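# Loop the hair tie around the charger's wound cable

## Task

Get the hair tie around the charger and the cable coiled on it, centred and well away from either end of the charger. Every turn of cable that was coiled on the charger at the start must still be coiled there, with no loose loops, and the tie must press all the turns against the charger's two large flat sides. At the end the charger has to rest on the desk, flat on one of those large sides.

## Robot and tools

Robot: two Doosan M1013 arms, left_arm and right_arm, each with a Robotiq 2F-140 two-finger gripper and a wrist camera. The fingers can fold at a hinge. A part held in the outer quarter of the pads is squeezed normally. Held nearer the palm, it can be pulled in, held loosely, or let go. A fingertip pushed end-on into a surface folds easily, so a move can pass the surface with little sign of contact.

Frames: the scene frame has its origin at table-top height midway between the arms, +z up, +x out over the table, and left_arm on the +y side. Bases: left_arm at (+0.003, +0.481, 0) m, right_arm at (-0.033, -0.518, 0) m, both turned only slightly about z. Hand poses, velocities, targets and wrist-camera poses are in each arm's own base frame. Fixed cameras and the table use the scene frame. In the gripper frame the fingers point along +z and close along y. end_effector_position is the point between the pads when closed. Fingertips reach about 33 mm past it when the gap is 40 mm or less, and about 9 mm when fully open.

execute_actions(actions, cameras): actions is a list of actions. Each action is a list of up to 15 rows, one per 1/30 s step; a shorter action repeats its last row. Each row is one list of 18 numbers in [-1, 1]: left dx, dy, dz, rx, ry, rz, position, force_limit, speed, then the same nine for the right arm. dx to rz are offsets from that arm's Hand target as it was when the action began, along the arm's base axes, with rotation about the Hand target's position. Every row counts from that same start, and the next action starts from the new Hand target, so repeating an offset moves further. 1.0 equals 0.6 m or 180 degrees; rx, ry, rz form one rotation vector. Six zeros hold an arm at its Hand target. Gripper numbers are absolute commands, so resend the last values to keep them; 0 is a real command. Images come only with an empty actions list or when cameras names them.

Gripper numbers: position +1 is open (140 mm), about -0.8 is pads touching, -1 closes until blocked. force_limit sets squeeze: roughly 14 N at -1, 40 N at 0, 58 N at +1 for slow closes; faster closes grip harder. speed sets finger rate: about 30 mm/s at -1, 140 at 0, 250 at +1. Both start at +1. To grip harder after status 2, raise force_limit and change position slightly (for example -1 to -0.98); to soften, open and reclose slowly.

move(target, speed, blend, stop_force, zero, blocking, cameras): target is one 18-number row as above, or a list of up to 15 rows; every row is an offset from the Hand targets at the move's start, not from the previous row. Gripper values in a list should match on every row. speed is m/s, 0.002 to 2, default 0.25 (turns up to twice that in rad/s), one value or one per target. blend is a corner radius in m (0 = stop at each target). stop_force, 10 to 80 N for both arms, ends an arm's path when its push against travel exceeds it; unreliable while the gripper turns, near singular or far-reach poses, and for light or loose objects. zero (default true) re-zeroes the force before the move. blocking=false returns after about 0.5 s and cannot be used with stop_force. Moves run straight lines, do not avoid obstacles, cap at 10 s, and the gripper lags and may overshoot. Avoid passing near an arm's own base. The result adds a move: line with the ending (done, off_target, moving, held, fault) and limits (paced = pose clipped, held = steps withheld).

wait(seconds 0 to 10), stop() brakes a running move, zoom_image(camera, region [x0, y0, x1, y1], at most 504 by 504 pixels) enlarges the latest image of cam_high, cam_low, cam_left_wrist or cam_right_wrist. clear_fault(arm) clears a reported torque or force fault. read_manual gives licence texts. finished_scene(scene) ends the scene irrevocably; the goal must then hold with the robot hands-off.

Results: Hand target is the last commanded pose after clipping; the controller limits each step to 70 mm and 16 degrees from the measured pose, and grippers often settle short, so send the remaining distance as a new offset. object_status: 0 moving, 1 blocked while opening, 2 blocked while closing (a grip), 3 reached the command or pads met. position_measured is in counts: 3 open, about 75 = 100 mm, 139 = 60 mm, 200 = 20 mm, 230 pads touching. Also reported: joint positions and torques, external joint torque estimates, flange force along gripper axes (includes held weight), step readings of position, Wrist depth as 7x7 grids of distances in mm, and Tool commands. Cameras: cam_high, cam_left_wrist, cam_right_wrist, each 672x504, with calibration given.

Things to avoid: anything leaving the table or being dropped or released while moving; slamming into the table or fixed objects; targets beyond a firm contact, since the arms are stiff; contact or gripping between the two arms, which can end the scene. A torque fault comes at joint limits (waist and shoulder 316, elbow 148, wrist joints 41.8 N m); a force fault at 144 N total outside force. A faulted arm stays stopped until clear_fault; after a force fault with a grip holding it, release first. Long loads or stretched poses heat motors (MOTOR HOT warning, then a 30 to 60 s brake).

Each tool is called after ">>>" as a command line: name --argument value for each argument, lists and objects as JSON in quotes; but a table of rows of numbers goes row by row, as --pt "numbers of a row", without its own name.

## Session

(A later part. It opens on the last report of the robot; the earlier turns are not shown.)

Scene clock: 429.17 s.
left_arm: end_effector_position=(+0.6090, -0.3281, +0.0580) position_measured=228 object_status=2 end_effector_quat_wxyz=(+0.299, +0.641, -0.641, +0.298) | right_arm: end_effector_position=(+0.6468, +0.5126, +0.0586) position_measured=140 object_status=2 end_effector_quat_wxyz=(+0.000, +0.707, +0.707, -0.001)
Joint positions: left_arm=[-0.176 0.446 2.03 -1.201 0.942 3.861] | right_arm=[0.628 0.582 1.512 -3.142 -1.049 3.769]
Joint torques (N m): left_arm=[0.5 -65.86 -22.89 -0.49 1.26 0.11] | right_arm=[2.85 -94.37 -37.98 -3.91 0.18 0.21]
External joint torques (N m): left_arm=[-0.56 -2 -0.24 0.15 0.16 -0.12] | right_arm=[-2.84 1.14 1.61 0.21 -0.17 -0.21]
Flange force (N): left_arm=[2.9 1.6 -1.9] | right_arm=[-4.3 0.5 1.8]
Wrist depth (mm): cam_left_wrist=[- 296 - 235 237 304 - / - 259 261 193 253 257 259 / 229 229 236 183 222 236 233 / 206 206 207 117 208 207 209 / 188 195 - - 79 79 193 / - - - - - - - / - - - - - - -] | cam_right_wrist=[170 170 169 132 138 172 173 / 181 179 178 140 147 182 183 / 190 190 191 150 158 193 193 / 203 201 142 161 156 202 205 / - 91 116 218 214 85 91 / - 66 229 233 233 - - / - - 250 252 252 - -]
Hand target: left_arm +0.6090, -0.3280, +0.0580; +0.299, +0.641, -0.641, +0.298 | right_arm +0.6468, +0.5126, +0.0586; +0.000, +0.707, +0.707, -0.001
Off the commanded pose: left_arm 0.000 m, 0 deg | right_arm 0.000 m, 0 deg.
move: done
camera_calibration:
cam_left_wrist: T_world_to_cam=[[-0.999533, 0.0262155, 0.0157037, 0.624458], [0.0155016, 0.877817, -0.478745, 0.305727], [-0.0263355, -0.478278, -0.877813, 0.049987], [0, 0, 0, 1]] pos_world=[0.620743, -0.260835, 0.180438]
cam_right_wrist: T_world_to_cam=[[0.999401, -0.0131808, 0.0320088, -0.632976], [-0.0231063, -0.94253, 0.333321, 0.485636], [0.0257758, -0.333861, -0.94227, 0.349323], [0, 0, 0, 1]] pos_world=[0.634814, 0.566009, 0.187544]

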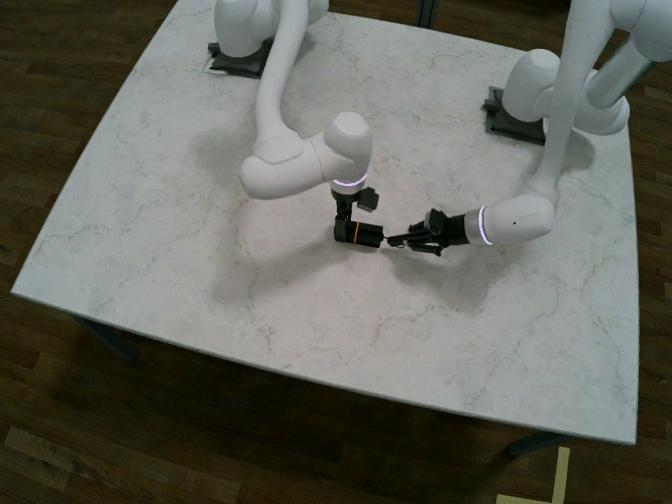

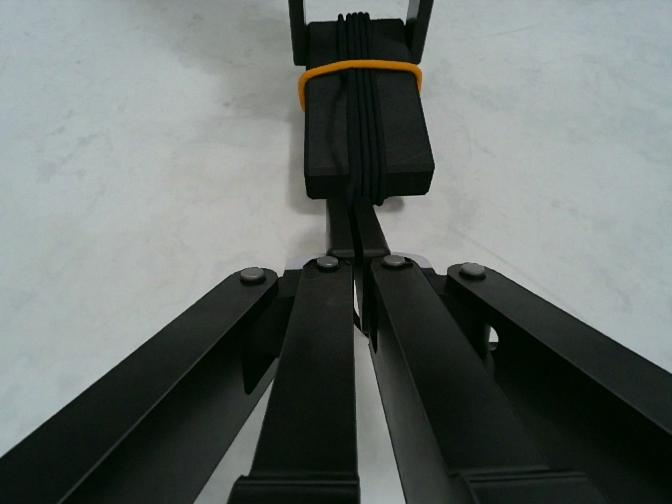

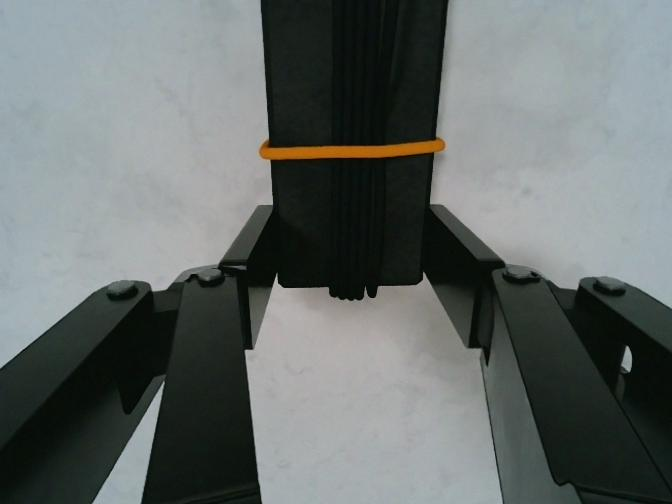

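>>> move --target '[0,0,-0.022,0,0,0,-1,0,-1,0,0,-0.026,0,0,0,-1,-0.3,-1]' --speed 0.01 --stop_force 10

>>> move --pt "0 0 0 0 0 0 -0.5 0 -1 0 0 0 0 0 0 -1 -0.3 -1" --pt "0 0.12 0.09 0 0 0 -0.5 0 -1 0 0 0 0 0 0 -1 -0.3 -1" --pt "0 0.3 0.25 0 0 0 -0.5 0 -1 0 0 0 0 0 0 -1 -0.3 -1" --speed 0.08 --cameras '["all"]'

>>> zoom_image --camera "cam_high" --region '[300, 160, 460, 280]'

Scene clock: 442.03 s.
left_arm: end_effector_position=(+0.6090, -0.3280, +0.0448) position_measured=228 object_status=2 end_effector_quat_wxyz=(+0.299, +0.641, -0.641, +0.298) | right_arm: end_effector_position=(+0.6469, +0.5126, +0.0465) position_measured=140 object_status=2 end_effector_quat_wxyz=(+0.000, +0.707, +0.707, +0.000)
Joint positions: left_arm=[-0.176 0.465 2.035 -1.218 0.933 3.889] | right_arm=[0.628 0.592 1.52 -3.142 -1.03 3.769]
Joint torques (N m): left_arm=[0.75 -68.61 -21.94 -0.57 1.26 -0.19] | right_arm=[5 -80.99 -30.43 -3.22 0.6 0.16]
External joint torques (N m): left_arm=[-0.71 -0.44 -0.36 0.18 0.21 0.18] | right_arm=[-5.01 -12.78 -5.55 -0.45 -0.58 -0.16]
Flange force (N): left_arm=[1.0 -0.1 0.1] | right_arm=[-7.5 0.6 -15.1]
Wrist depth (mm): cam_left_wrist=[- 273 276 234 269 287 286 / 239 240 242 191 231 249 244 / 213 213 209 184 211 211 211 / 195 191 192 117 197 194 194 / 174 181 - - 79 85 176 / - - - - - - - / - - - - - - -] | cam_right_wrist=[159 159 158 131 135 162 162 / 168 168 168 138 147 170 171 / 178 179 178 149 157 180 181 / 189 187 142 160 156 190 192 / - 91 116 204 201 85 91 / - 66 214 218 219 - - / - - 235 236 236 - -]
Hand target: left_arm +0.6090, -0.3280, +0.0448; +0.299, +0.641, -0.641, +0.298 | right_arm +0.6469, +0.5126, +0.0465; +0.000, +0.707, +0.707, +0.000 (not the last commanded pose)
Off the commanded pose: left_arm 0.000 m, 0 deg | right_arm 0.004 m, 0 deg.
move: contact (right_arm)

Scene clock: 446.63 s.
left_arm: end_effector_position=(+0.6090, -0.1481, +0.1948) position_measured=192 object_status=3 end_effector_quat_wxyz=(+0.299, +0.641, -0.641, +0.298) | right_arm: end_effector_position=(+0.6469, +0.5126, +0.0465) position_measured=140 object_status=2 end_effector_quat_wxyz=(+0.000, +0.707, +0.707, +0.000)
Joint positions: left_arm=[0.117 0.283 1.94 -0.931 1.247 3.728] | right_arm=[0.628 0.592 1.52 -3.142 -1.03 3.769]
Joint torques (N m): left_arm=[0.48 -60.71 -31.2 0.22 1.2 -0.14] | right_arm=[4.93 -80.47 -30.22 -3.22 0.59 0.16]
External joint torques (N m): left_arm=[-0.64 0.84 0.18 0.11 -0.01 0.14] | right_arm=[-4.94 -13 -5.69 -0.43 -0.57 -0.16]
Flange force (N): left_arm=[-0.5 -0.9 1.3] | right_arm=[-7.4 0.6 -15.4]
Wrist depth (mm): cam_left_wrist=[543 - - 404 538 - - / - - - 409 - - - / 404 394 427 418 407 397 415 / - 365 370 174 135 361 370 / - - 87 327 - 79 - / - - - - - - - / - - - 284 - - -] | cam_right_wrist=[159 160 158 131 135 161 161 / 168 168 166 139 146 170 171 / 178 178 178 149 157 181 181 / 189 187 142 161 139 190 192 / - 91 116 204 201 85 91 / - 66 215 219 219 - - / - - 235 235 237 - -]
Hand target: left_arm +0.6090, -0.1480, +0.1948; +0.299, +0.641, -0.641, +0.298 | right_arm +0.6469, +0.5126, +0.0465; +0.000, +0.707, +0.707, +0.000
Off the commanded pose: left_arm 0.000 m, 0 deg | right_arm 0.000 m, 0 deg.
move: done
camera_calibration:
cam_left_wrist: T_world_to_cam=[[-0.999533, 0.0262155, 0.0157037, 0.617592], [0.0155016, 0.877817, -0.478745, 0.213164], [-0.0263355, -0.478278, -0.877813, 0.256074], [0, 0, 0, 1]] pos_world=[0.620743, -0.0808351, 0.317138]
cam_right_wrist: T_world_to_cam=[[0.999396, -0.0132433, 0.0321362, -0.632573], [-0.0232054, -0.942561, 0.333228, 0.489766], [0.0258772, -0.333773, -0.942298, 0.337812], [0, 0, 0, 1]] pos_world=[0.634814, 0.566009, 0.175444]

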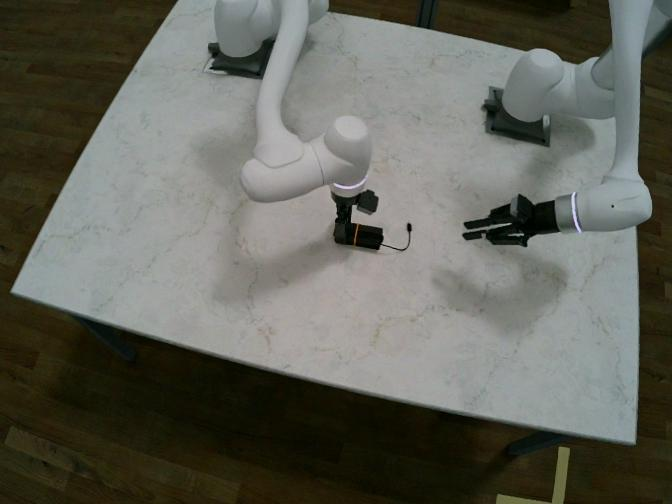

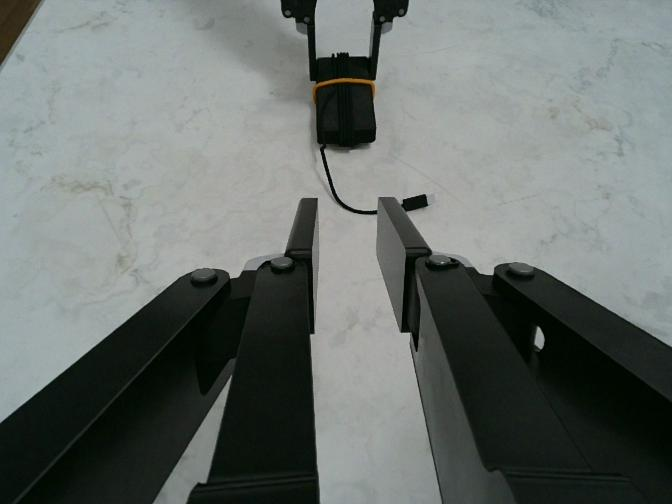

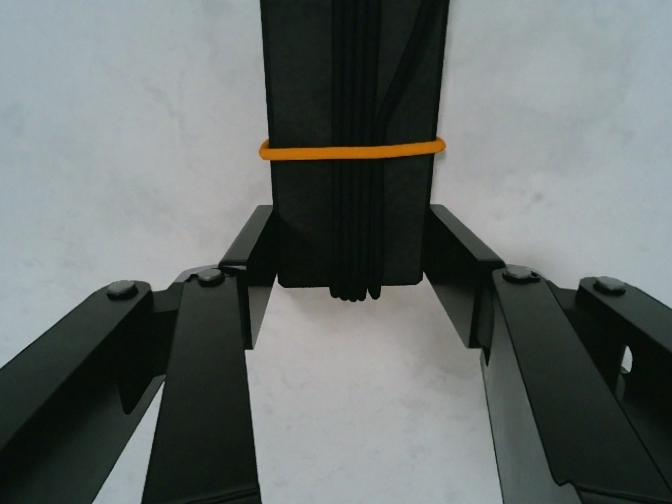

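Scaled by 3.150 from the camera's 672x504 image, which has a finer 960x720 frame.

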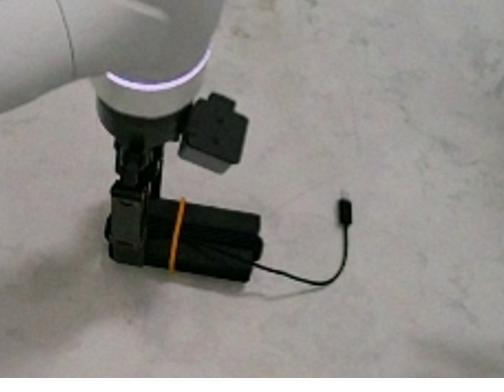

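>>> wait --seconds 0 --cameras '["cam_left_wrist","cam_right_wrist"]'

>>> zoom_image --camera "cam_left_wrist" --region '[200, 60, 480, 270]'

Scene clock: 459.97 s.
left_arm: end_effector_position=(+0.6090, -0.1480, +0.1948) position_measured=192 object_status=3 end_effector_quat_wxyz=(+0.299, +0.641, -0.641, +0.298) | right_arm: end_effector_position=(+0.6469, +0.5126, +0.0465) position_measured=140 object_status=2 end_effector_quat_wxyz=(+0.000, +0.707, +0.707, +0.000)
Joint positions: left_arm=[0.117 0.283 1.94 -0.931 1.247 3.728] | right_arm=[0.628 0.592 1.52 -3.142 -1.03 3.769]
Joint torques (N m): left_arm=[0.5 -60.57 -31.07 0.15 0.97 -0.16] | right_arm=[4.81 -80.73 -30.17 -3.22 0.54 0.16]
External joint torques (N m): left_arm=[-0.65 0.82 0.09 0.18 0.22 0.16] | right_arm=[-4.8 -13.17 -5.86 -0.45 -0.52 -0.15]
Flange force (N): left_arm=[-0.4 -1.0 0.8] | right_arm=[-7.2 0.6 -15.6]
Wrist depth (mm): cam_left_wrist=[- - - 409 501 559 - / - - - - 471 509 - / - - - - 411 - - / - 373 - 355 135 369 361 / - - 87 - - 79 343 / - - - - - - - / - - - - - - -] | cam_right_wrist=[159 160 158 131 135 161 162 / 168 168 167 140 166 170 171 / 178 178 179 148 179 181 181 / 189 187 142 160 155 190 193 / - 91 116 204 201 87 91 / - 66 214 218 219 - - / - - 235 235 236 - -]
Hand target: left_arm +0.6090, -0.1480, +0.1948; +0.299, +0.641, -0.641, +0.298 | right_arm +0.6469, +0.5126, +0.0465; +0.000, +0.707, +0.707, +0.000
Tool commands: left_gripper/position=-0.5 left_gripper/force_limit=+0.0 left_gripper/speed=-1.0 right_gripper/position=-1.0 right_gripper/force_limit=-0.3 right_gripper/speed=-1.0
Off the commanded pose: left_arm 0.000 m, 0 deg | right_arm 0.000 m, 0 deg.
camera_calibration:
cam_left_wrist: T_world_to_cam=[[-0.999533, 0.0262155, 0.0157037, 0.617591], [0.0155016, 0.877817, -0.478745, 0.213212], [-0.0263355, -0.478278, -0.877813, 0.256162], [0, 0, 0, 1]] pos_world=[0.620743, -0.0808351, 0.317238]
cam_right_wrist: T_world_to_cam=[[0.999396, -0.0132433, 0.0321362, -0.632573], [-0.0232054, -0.942561, 0.333228, 0.489766], [0.0258772, -0.333773, -0.942298, 0.337812], [0, 0, 0, 1]] pos_world=[0.634814, 0.566009, 0.175444]
Images, in order (width x height): cam_left_wrist 672x504, cam_right_wrist 672x504.

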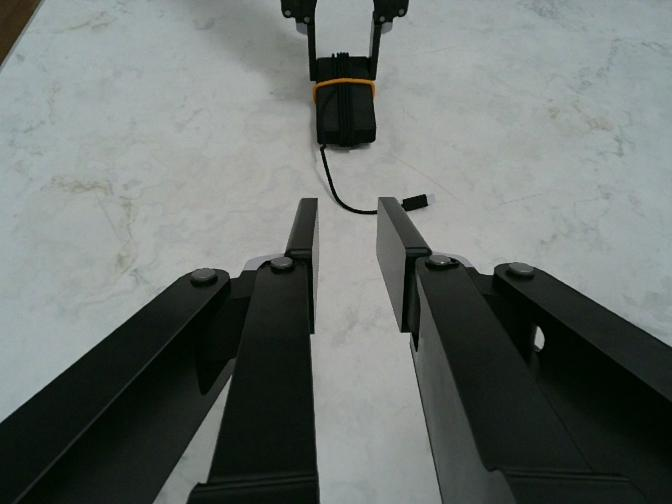

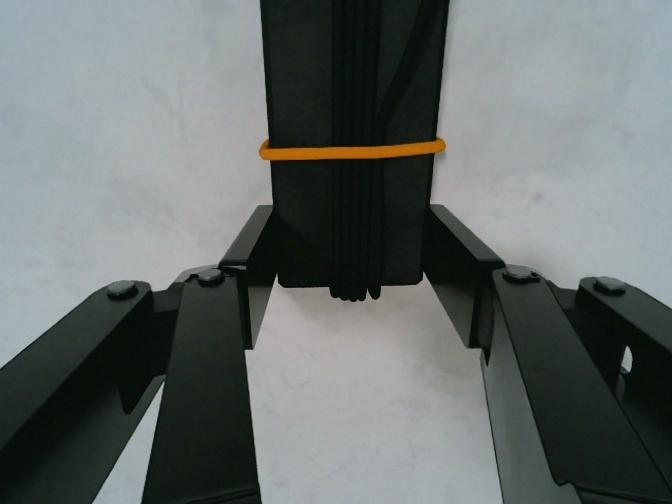

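Scaled by 1.800 from the camera's 672x504 image, which has a finer 960x720 frame.

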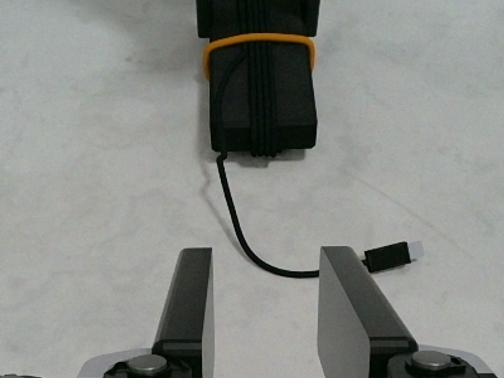

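>>> move --pt "0.01 -0.2 -0.2 0 0 0 -0.5 0 -1 0 0 0 0 0 0 -1 -0.3 -1" --pt "0.01 -0.305 -0.264 0 0 0 -0.5 0 -1 0 0 0 0 0 0 -1 -0.3 -1" --pt "0.01 -0.305 -0.264 0 0 0 -1 0 -1 0 0 0 0 0 0 -1 -0.3 -1" --speed '[0.15,0.06,0.05]' --cameras '["cam_left_wrist","cam_right_wrist"]'

>>> move --pt "0 0.005 0.03 0 0 0 -1 0 -1 0 0 0 0 0 0 -1 -0.3 -1" --pt "-0.055 0.005 0.03 0 0 0 -1 0 -1 0 0 0 0 0 0 -1 -0.3 -1" --pt "-0.055 0.005 0.005 0 0 0 -1 0 -1 0 0 0 0 0 0 -1 -0.3 -1" --speed 0.05 --cameras '["cam_left_wrist","cam_right_wrist"]'

Scene clock: 483.50 s.
left_arm: end_effector_position=(+0.6150, -0.3310, +0.0364) position_measured=227 object_status=0 end_effector_quat_wxyz=(+0.299, +0.641, -0.641, +0.298) | right_arm: end_effector_position=(+0.6469, +0.5126, +0.0465) position_measured=140 object_status=2 end_effector_quat_wxyz=(+0.000, +0.707, +0.707, +0.000)
Joint positions: left_arm=[-0.179 0.484 2.025 -1.226 0.929 3.899] | right_arm=[0.628 0.592 1.52 -3.142 -1.03 3.769]
Joint torques (N m): left_arm=[0.75 -69.96 -21.87 -0.64 1.21 -0.16] | right_arm=[4.73 -80.55 -30.19 -3.24 0.58 0.19]
External joint torques (N m): left_arm=[-0.74 -0.33 -0.04 0.24 0.27 0.16] | right_arm=[-4.73 -13.24 -5.81 -0.43 -0.56 -0.19]
Flange force (N): left_arm=[0.9 0.3 0.0] | right_arm=[-7.3 0.4 -15.6]
Wrist depth (mm): cam_left_wrist=[- 259 261 218 227 263 265 / 227 229 228 186 231 228 229 / 202 197 202 193 196 200 201 / 181 185 186 117 187 184 184 / 164 - - - 79 85 170 / - - - - - - - / - - - - - - -] | cam_right_wrist=[159 159 158 131 135 161 162 / 168 168 167 140 146 170 171 / 178 178 178 149 157 180 181 / 189 187 139 161 139 190 193 / - 91 116 204 201 85 91 / - 66 215 219 219 - - / - - 235 236 236 - -]
Hand target: left_arm +0.6150, -0.3310, +0.0364; +0.299, +0.641, -0.641, +0.298 | right_arm +0.6469, +0.5126, +0.0465; +0.000, +0.707, +0.707, +0.000
Off the commanded pose: left_arm 0.000 m, 0 deg | right_arm 0.000 m, 0 deg.
move: done
camera_calibration:
cam_left_wrist: T_world_to_cam=[[-0.999533, 0.0262155, 0.0157037, 0.630873], [0.0155016, 0.877817, -0.478745, 0.297926], [-0.0263355, -0.478278, -0.877813, 0.0297494], [0, 0, 0, 1]] pos_world=[0.626743, -0.263835, 0.158838]
cam_right_wrist: T_world_to_cam=[[0.999396, -0.0132433, 0.0321362, -0.632573], [-0.0232054, -0.942561, 0.333228, 0.489766], [0.0258772, -0.333773, -0.942298, 0.337812], [0, 0, 0, 1]] pos_world=[0.634814, 0.566009, 0.175444]
Images, in order (width x height): cam_left_wrist 672x504, cam_right_wrist 672x504.

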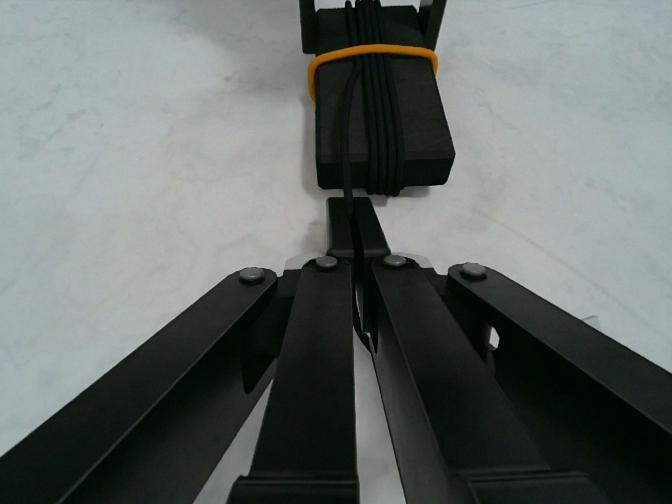

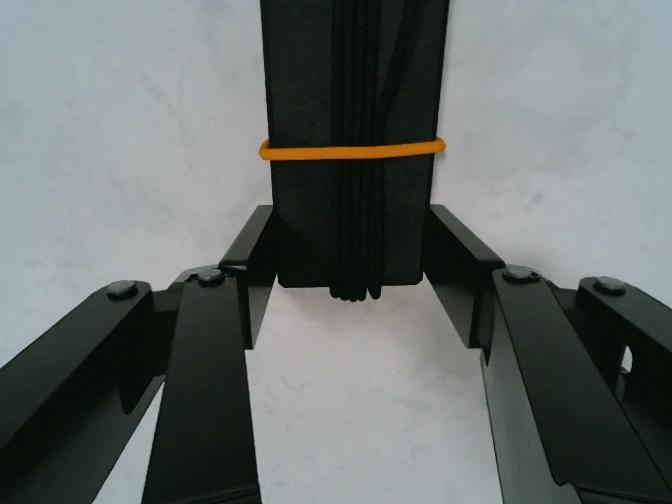

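Scene clock: 485.70 s.
left_arm: end_effector_position=(+0.5820, -0.3280, +0.0394) position_measured=227 object_status=2 end_effector_quat_wxyz=(+0.299, +0.641, -0.641, +0.298) | right_arm: end_effector_position=(+0.6469, +0.5126, +0.0465) position_measured=140 object_status=2 end_effector_quat_wxyz=(+0.000, +0.707, +0.707, +0.000)
Joint positions: left_arm=[-0.184 0.445 2.089 -1.247 0.918 3.927] | right_arm=[0.628 0.592 1.52 -3.142 -1.03 3.769]
Joint torques (N m): left_arm=[0.94 -65.29 -20.85 -0.59 1.28 -0.13] | right_arm=[4.29 -80.28 -29.96 -3.51 0.48 0.18]
External joint torques (N m): left_arm=[-0.86 -0.43 -0.23 0.16 0.24 0.13] | right_arm=[-4.28 -13.58 -6.06 -0.16 -0.47 -0.18]
Flange force (N): left_arm=[1.3 0.2 0.2] | right_arm=[-6.8 0.1 -16.0]
Wrist depth (mm): cam_left_wrist=[251 259 260 207 270 259 272 / 232 232 221 201 240 241 236 / 206 206 202 174 209 204 209 / 185 190 186 117 191 188 188 / 168 174 - - 79 - 170 / - - - - - - - / - - - - - - -] | cam_right_wrist=[159 159 158 131 135 161 162 / 168 168 167 139 146 170 171 / 178 179 179 150 157 180 181 / 189 189 142 160 156 190 192 / - 91 116 203 202 85 91 / - 66 215 218 219 - - / - - 235 235 236 - -]
Hand target: left_arm +0.5820, -0.3280, +0.0394; +0.299, +0.641, -0.641, +0.298 | right_arm +0.6469, +0.5126, +0.0465; +0.000, +0.707, +0.707, +0.000
Off the commanded pose: left_arm 0.000 m, 0 deg | right_arm 0.000 m, 0 deg.
move: done
camera_calibration:
cam_left_wrist: T_world_to_cam=[[-0.999533, 0.0262155, 0.0157037, 0.597762], [0.0155016, 0.877817, -0.478745, 0.297241], [-0.0263355, -0.478278, -0.877813, 0.0329486], [0, 0, 0, 1]] pos_world=[0.593743, -0.260835, 0.161838]
cam_right_wrist: T_world_to_cam=[[0.999396, -0.0132433, 0.0321362, -0.632573], [-0.0232054, -0.942561, 0.333228, 0.489766], [0.0258772, -0.333773, -0.942298, 0.337812], [0, 0, 0, 1]] pos_world=[0.634814, 0.566009, 0.175444]
Images, in order (width x height): cam_left_wrist 672x504, cam_right_wrist 672x504.

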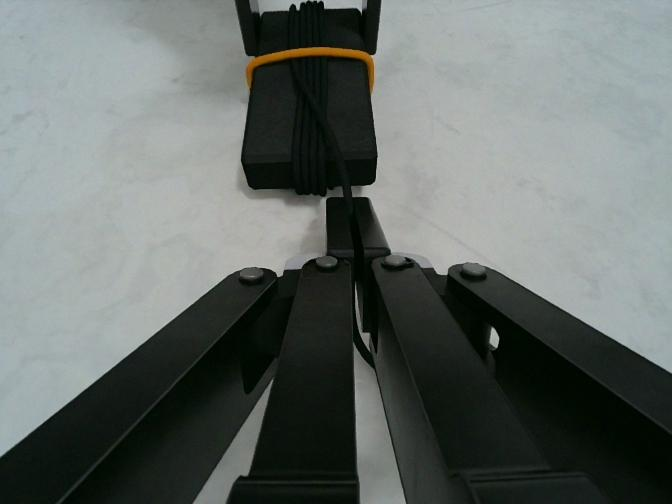

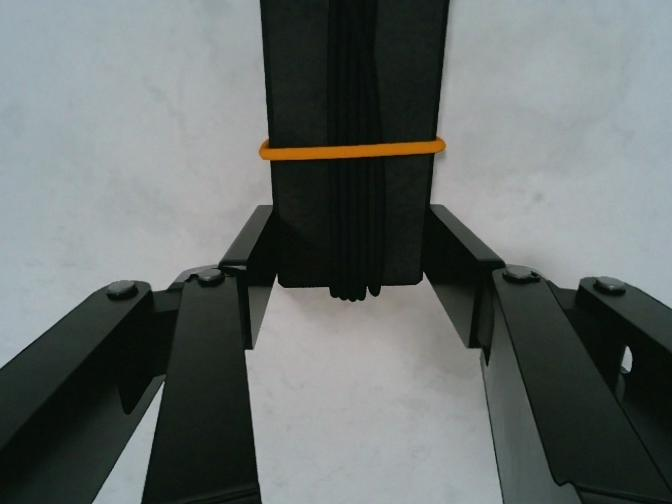

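>>> move --pt "0.0 0 -0.0 0 0 0 -0.75 0 -1 0 0 0 0 0 0 -1 -0.3 -1" --pt "0.0 0.25 0.22 0 0 0 -0.75 0 -1 0 0 0 0 0 0 -1 -0.3 -1" --speed 0.12 --cameras '["cam_left_wrist","cam_right_wrist"]'

>>> zoom_image --camera "cam_left_wrist" --region '[200, 40, 480, 250]'

Scene clock: 493.87 s.
left_arm: end_effector_position=(+0.5820, -0.1781, +0.1714) position_measured=223 object_status=3 end_effector_quat_wxyz=(+0.299, +0.641, -0.641, +0.298) | right_arm: end_effector_position=(+0.6469, +0.5126, +0.0465) position_measured=140 object_status=2 end_effector_quat_wxyz=(+0.000, +0.707, +0.707, +0.000)
Joint positions: left_arm=[0.072 0.266 2.017 -0.97 1.183 3.759] | right_arm=[0.628 0.592 1.52 -3.142 -1.03 3.769]
Joint torques (N m): left_arm=[0.66 -56.92 -29.4 -0.01 1.03 -0.05] | right_arm=[4.86 -80.68 -30.11 -3.32 0.5 0.19]
External joint torques (N m): left_arm=[-0.75 0.68 0.14 0.22 0.22 0.05] | right_arm=[-4.85 -12.94 -5.82 -0.34 -0.49 -0.19]
Flange force (N): left_arm=[0.0 -0.8 1.0] | right_arm=[-7.2 0.8 -15.3]
Wrist depth (mm): cam_left_wrist=[- - - 366 507 - - / - 430 - 407 - 384 429 / 381 372 - 372 379 380 - / - - 341 110 342 344 - / 311 - - 86 79 79 - / - - - - - - - / - - - - - - -] | cam_right_wrist=[159 159 158 131 135 161 162 / 168 168 167 140 146 170 171 / 178 178 178 148 157 180 181 / 188 187 142 160 156 189 192 / - 91 116 203 202 85 91 / - 66 215 219 219 - - / - - 234 235 236 - -]
Hand target: left_arm +0.5820, -0.1780, +0.1714; +0.299, +0.641, -0.641, +0.298 | right_arm +0.6469, +0.5126, +0.0465; +0.000, +0.707, +0.707, +0.000
Off the commanded pose: left_arm 0.000 m, 0 deg | right_arm 0.000 m, 0 deg.
move: done
camera_calibration:
cam_left_wrist: T_world_to_cam=[[-0.999533, 0.0262155, 0.0157037, 0.591759], [0.0155016, 0.877817, -0.478745, 0.228715], [-0.0263355, -0.478278, -0.877813, 0.220474], [0, 0, 0, 1]] pos_world=[0.593743, -0.110835, 0.293738]
cam_right_wrist: T_world_to_cam=[[0.999396, -0.0132433, 0.0321362, -0.632573], [-0.0232054, -0.942561, 0.333228, 0.489766], [0.0258772, -0.333773, -0.942298, 0.337812], [0, 0, 0, 1]] pos_world=[0.634814, 0.566009, 0.175444]
Images, in order (width x height): cam_left_wrist 672x504, cam_right_wrist 672x504.

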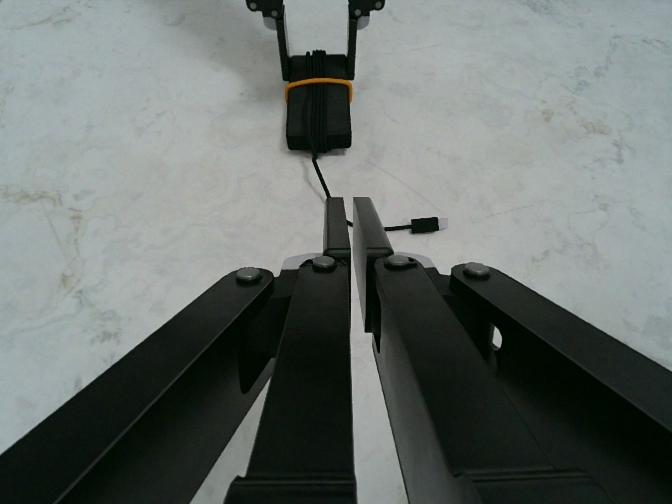

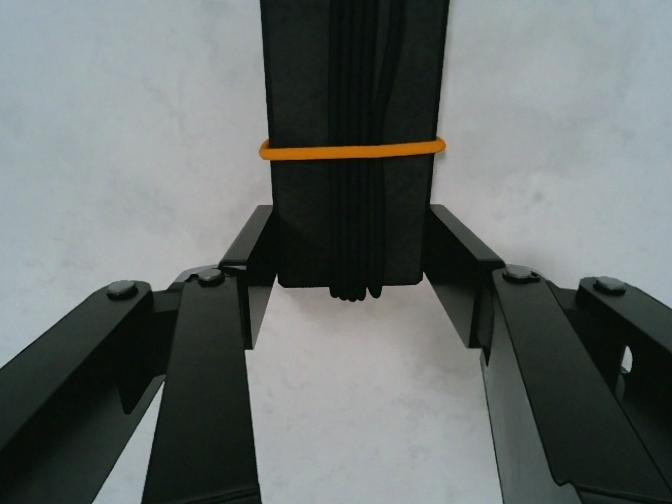

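Scaled by 1.800 from the camera's 672x504 image, which has a finer 960x720 frame.

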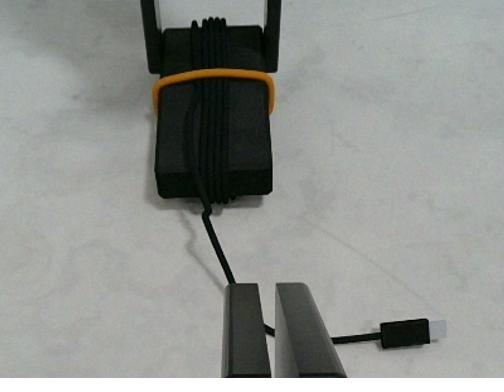

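Good now: nearly straight. Release right.

>>> move --pt "0 0 0 0 0 0 -0.75 0 -1 0 0 0 0 0 0 0.1 -0.3 -1" --pt "0 0 0 0 0 0 -0.75 0 -1 0 0 0.25 0 0 0 0.1 -0.3 -1" --speed 0.1 --cameras '["cam_left_wrist","cam_right_wrist"]'

>>> zoom_image --camera "cam_left_wrist" --region '[200, 40, 480, 250]'

Scene clock: 501.93 s.
left_arm: end_effector_position=(+0.5820, -0.1780, +0.1714) position_measured=223 object_status=3 end_effector_quat_wxyz=(+0.299, +0.641, -0.641, +0.298) | right_arm: end_effector_position=(+0.6469, +0.5126, +0.1965) position_measured=117 object_status=3 end_effector_quat_wxyz=(+0.000, +0.707, +0.707, +0.000)
Joint positions: left_arm=[0.072 0.266 2.017 -0.97 1.183 3.759] | right_arm=[0.628 0.491 1.389 -3.142 -1.262 3.769]
Joint torques (N m): left_arm=[0.9 -57.41 -29.28 0.05 1 -0.12] | right_arm=[2.7 -86.73 -40.16 -4.38 0.21 0.16]
External joint torques (N m): left_arm=[-0.98 1 0.02 0.16 0.25 0.12] | right_arm=[-2.67 -2.29 0.16 0.32 -0.2 -0.16]
Flange force (N): left_arm=[-0.1 -1.4 1.4] | right_arm=[-5.1 -1.0 -1.3]
Wrist depth (mm): cam_left_wrist=[- - 477 - - - - / - 445 - - - - - / - - 368 - - 391 - / - - 346 109 346 348 342 / - - - 86 79 - 313 / - - - - - - - / - - - - - - -] | cam_right_wrist=[292 292 293 272 296 295 298 / 308 309 311 282 311 313 315 / 326 326 327 304 328 330 332 / 348 339 156 350 341 341 354 / - 91 368 374 375 91 90 / - 63 399 410 402 - 66 / - - 421 432 433 - -]
Hand target: left_arm +0.5820, -0.1780, +0.1714; +0.299, +0.641, -0.641, +0.298 | right_arm +0.6469, +0.5126, +0.1965; +0.000, +0.707, +0.707, +0.000
Off the commanded pose: left_arm 0.000 m, 0 deg | right_arm 0.000 m, 0 deg.
move: done
camera_calibration:
cam_left_wrist: T_world_to_cam=[[-0.999533, 0.0262155, 0.0157037, 0.591757], [0.0155016, 0.877817, -0.478745, 0.228763], [-0.0263355, -0.478278, -0.877813, 0.220562], [0, 0, 0, 1]] pos_world=[0.593743, -0.110835, 0.293838]
cam_right_wrist: T_world_to_cam=[[0.999396, -0.0132433, 0.0321362, -0.63739], [-0.0232054, -0.942561, 0.333228, 0.439815], [0.0258772, -0.333773, -0.942298, 0.479062], [0, 0, 0, 1]] pos_world=[0.634814, 0.566009, 0.325344]
Images, in order (width x height): cam_left_wrist 672x504, cam_right_wrist 672x504.

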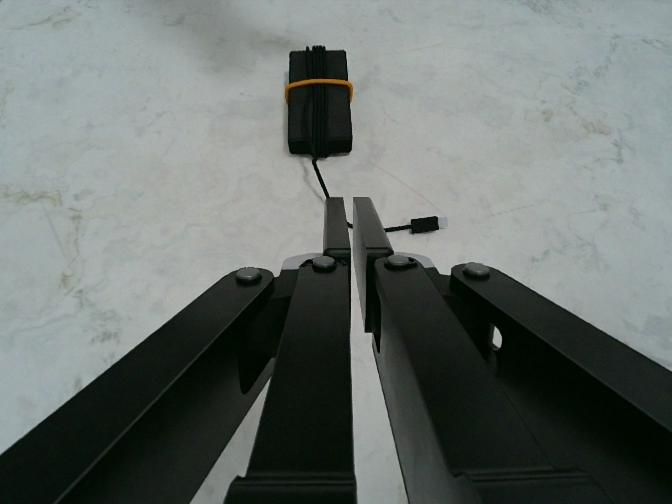

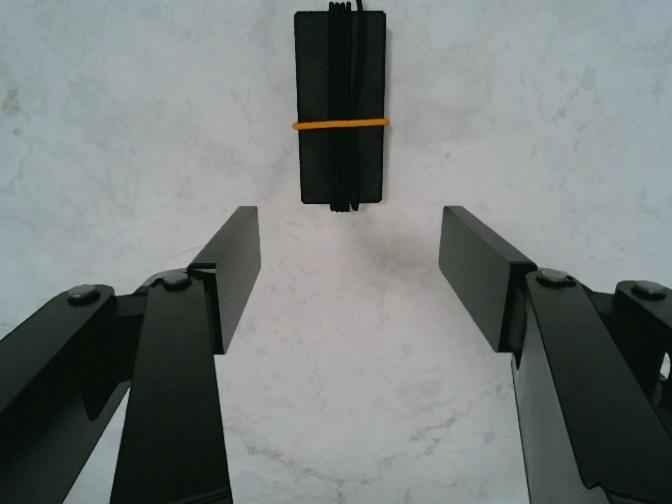

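Scaled by 1.800 from the camera's 672x504 image, which has a finer 960x720 frame.

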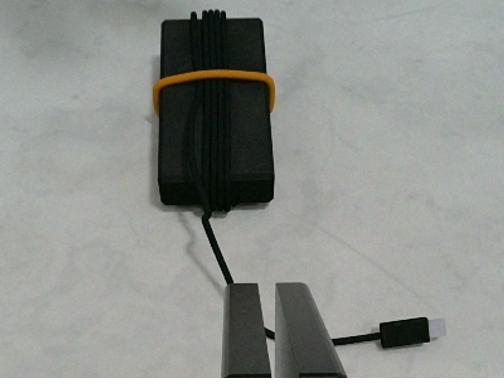

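>>> finished_scene --scene 2

The scene is finished: the task was done.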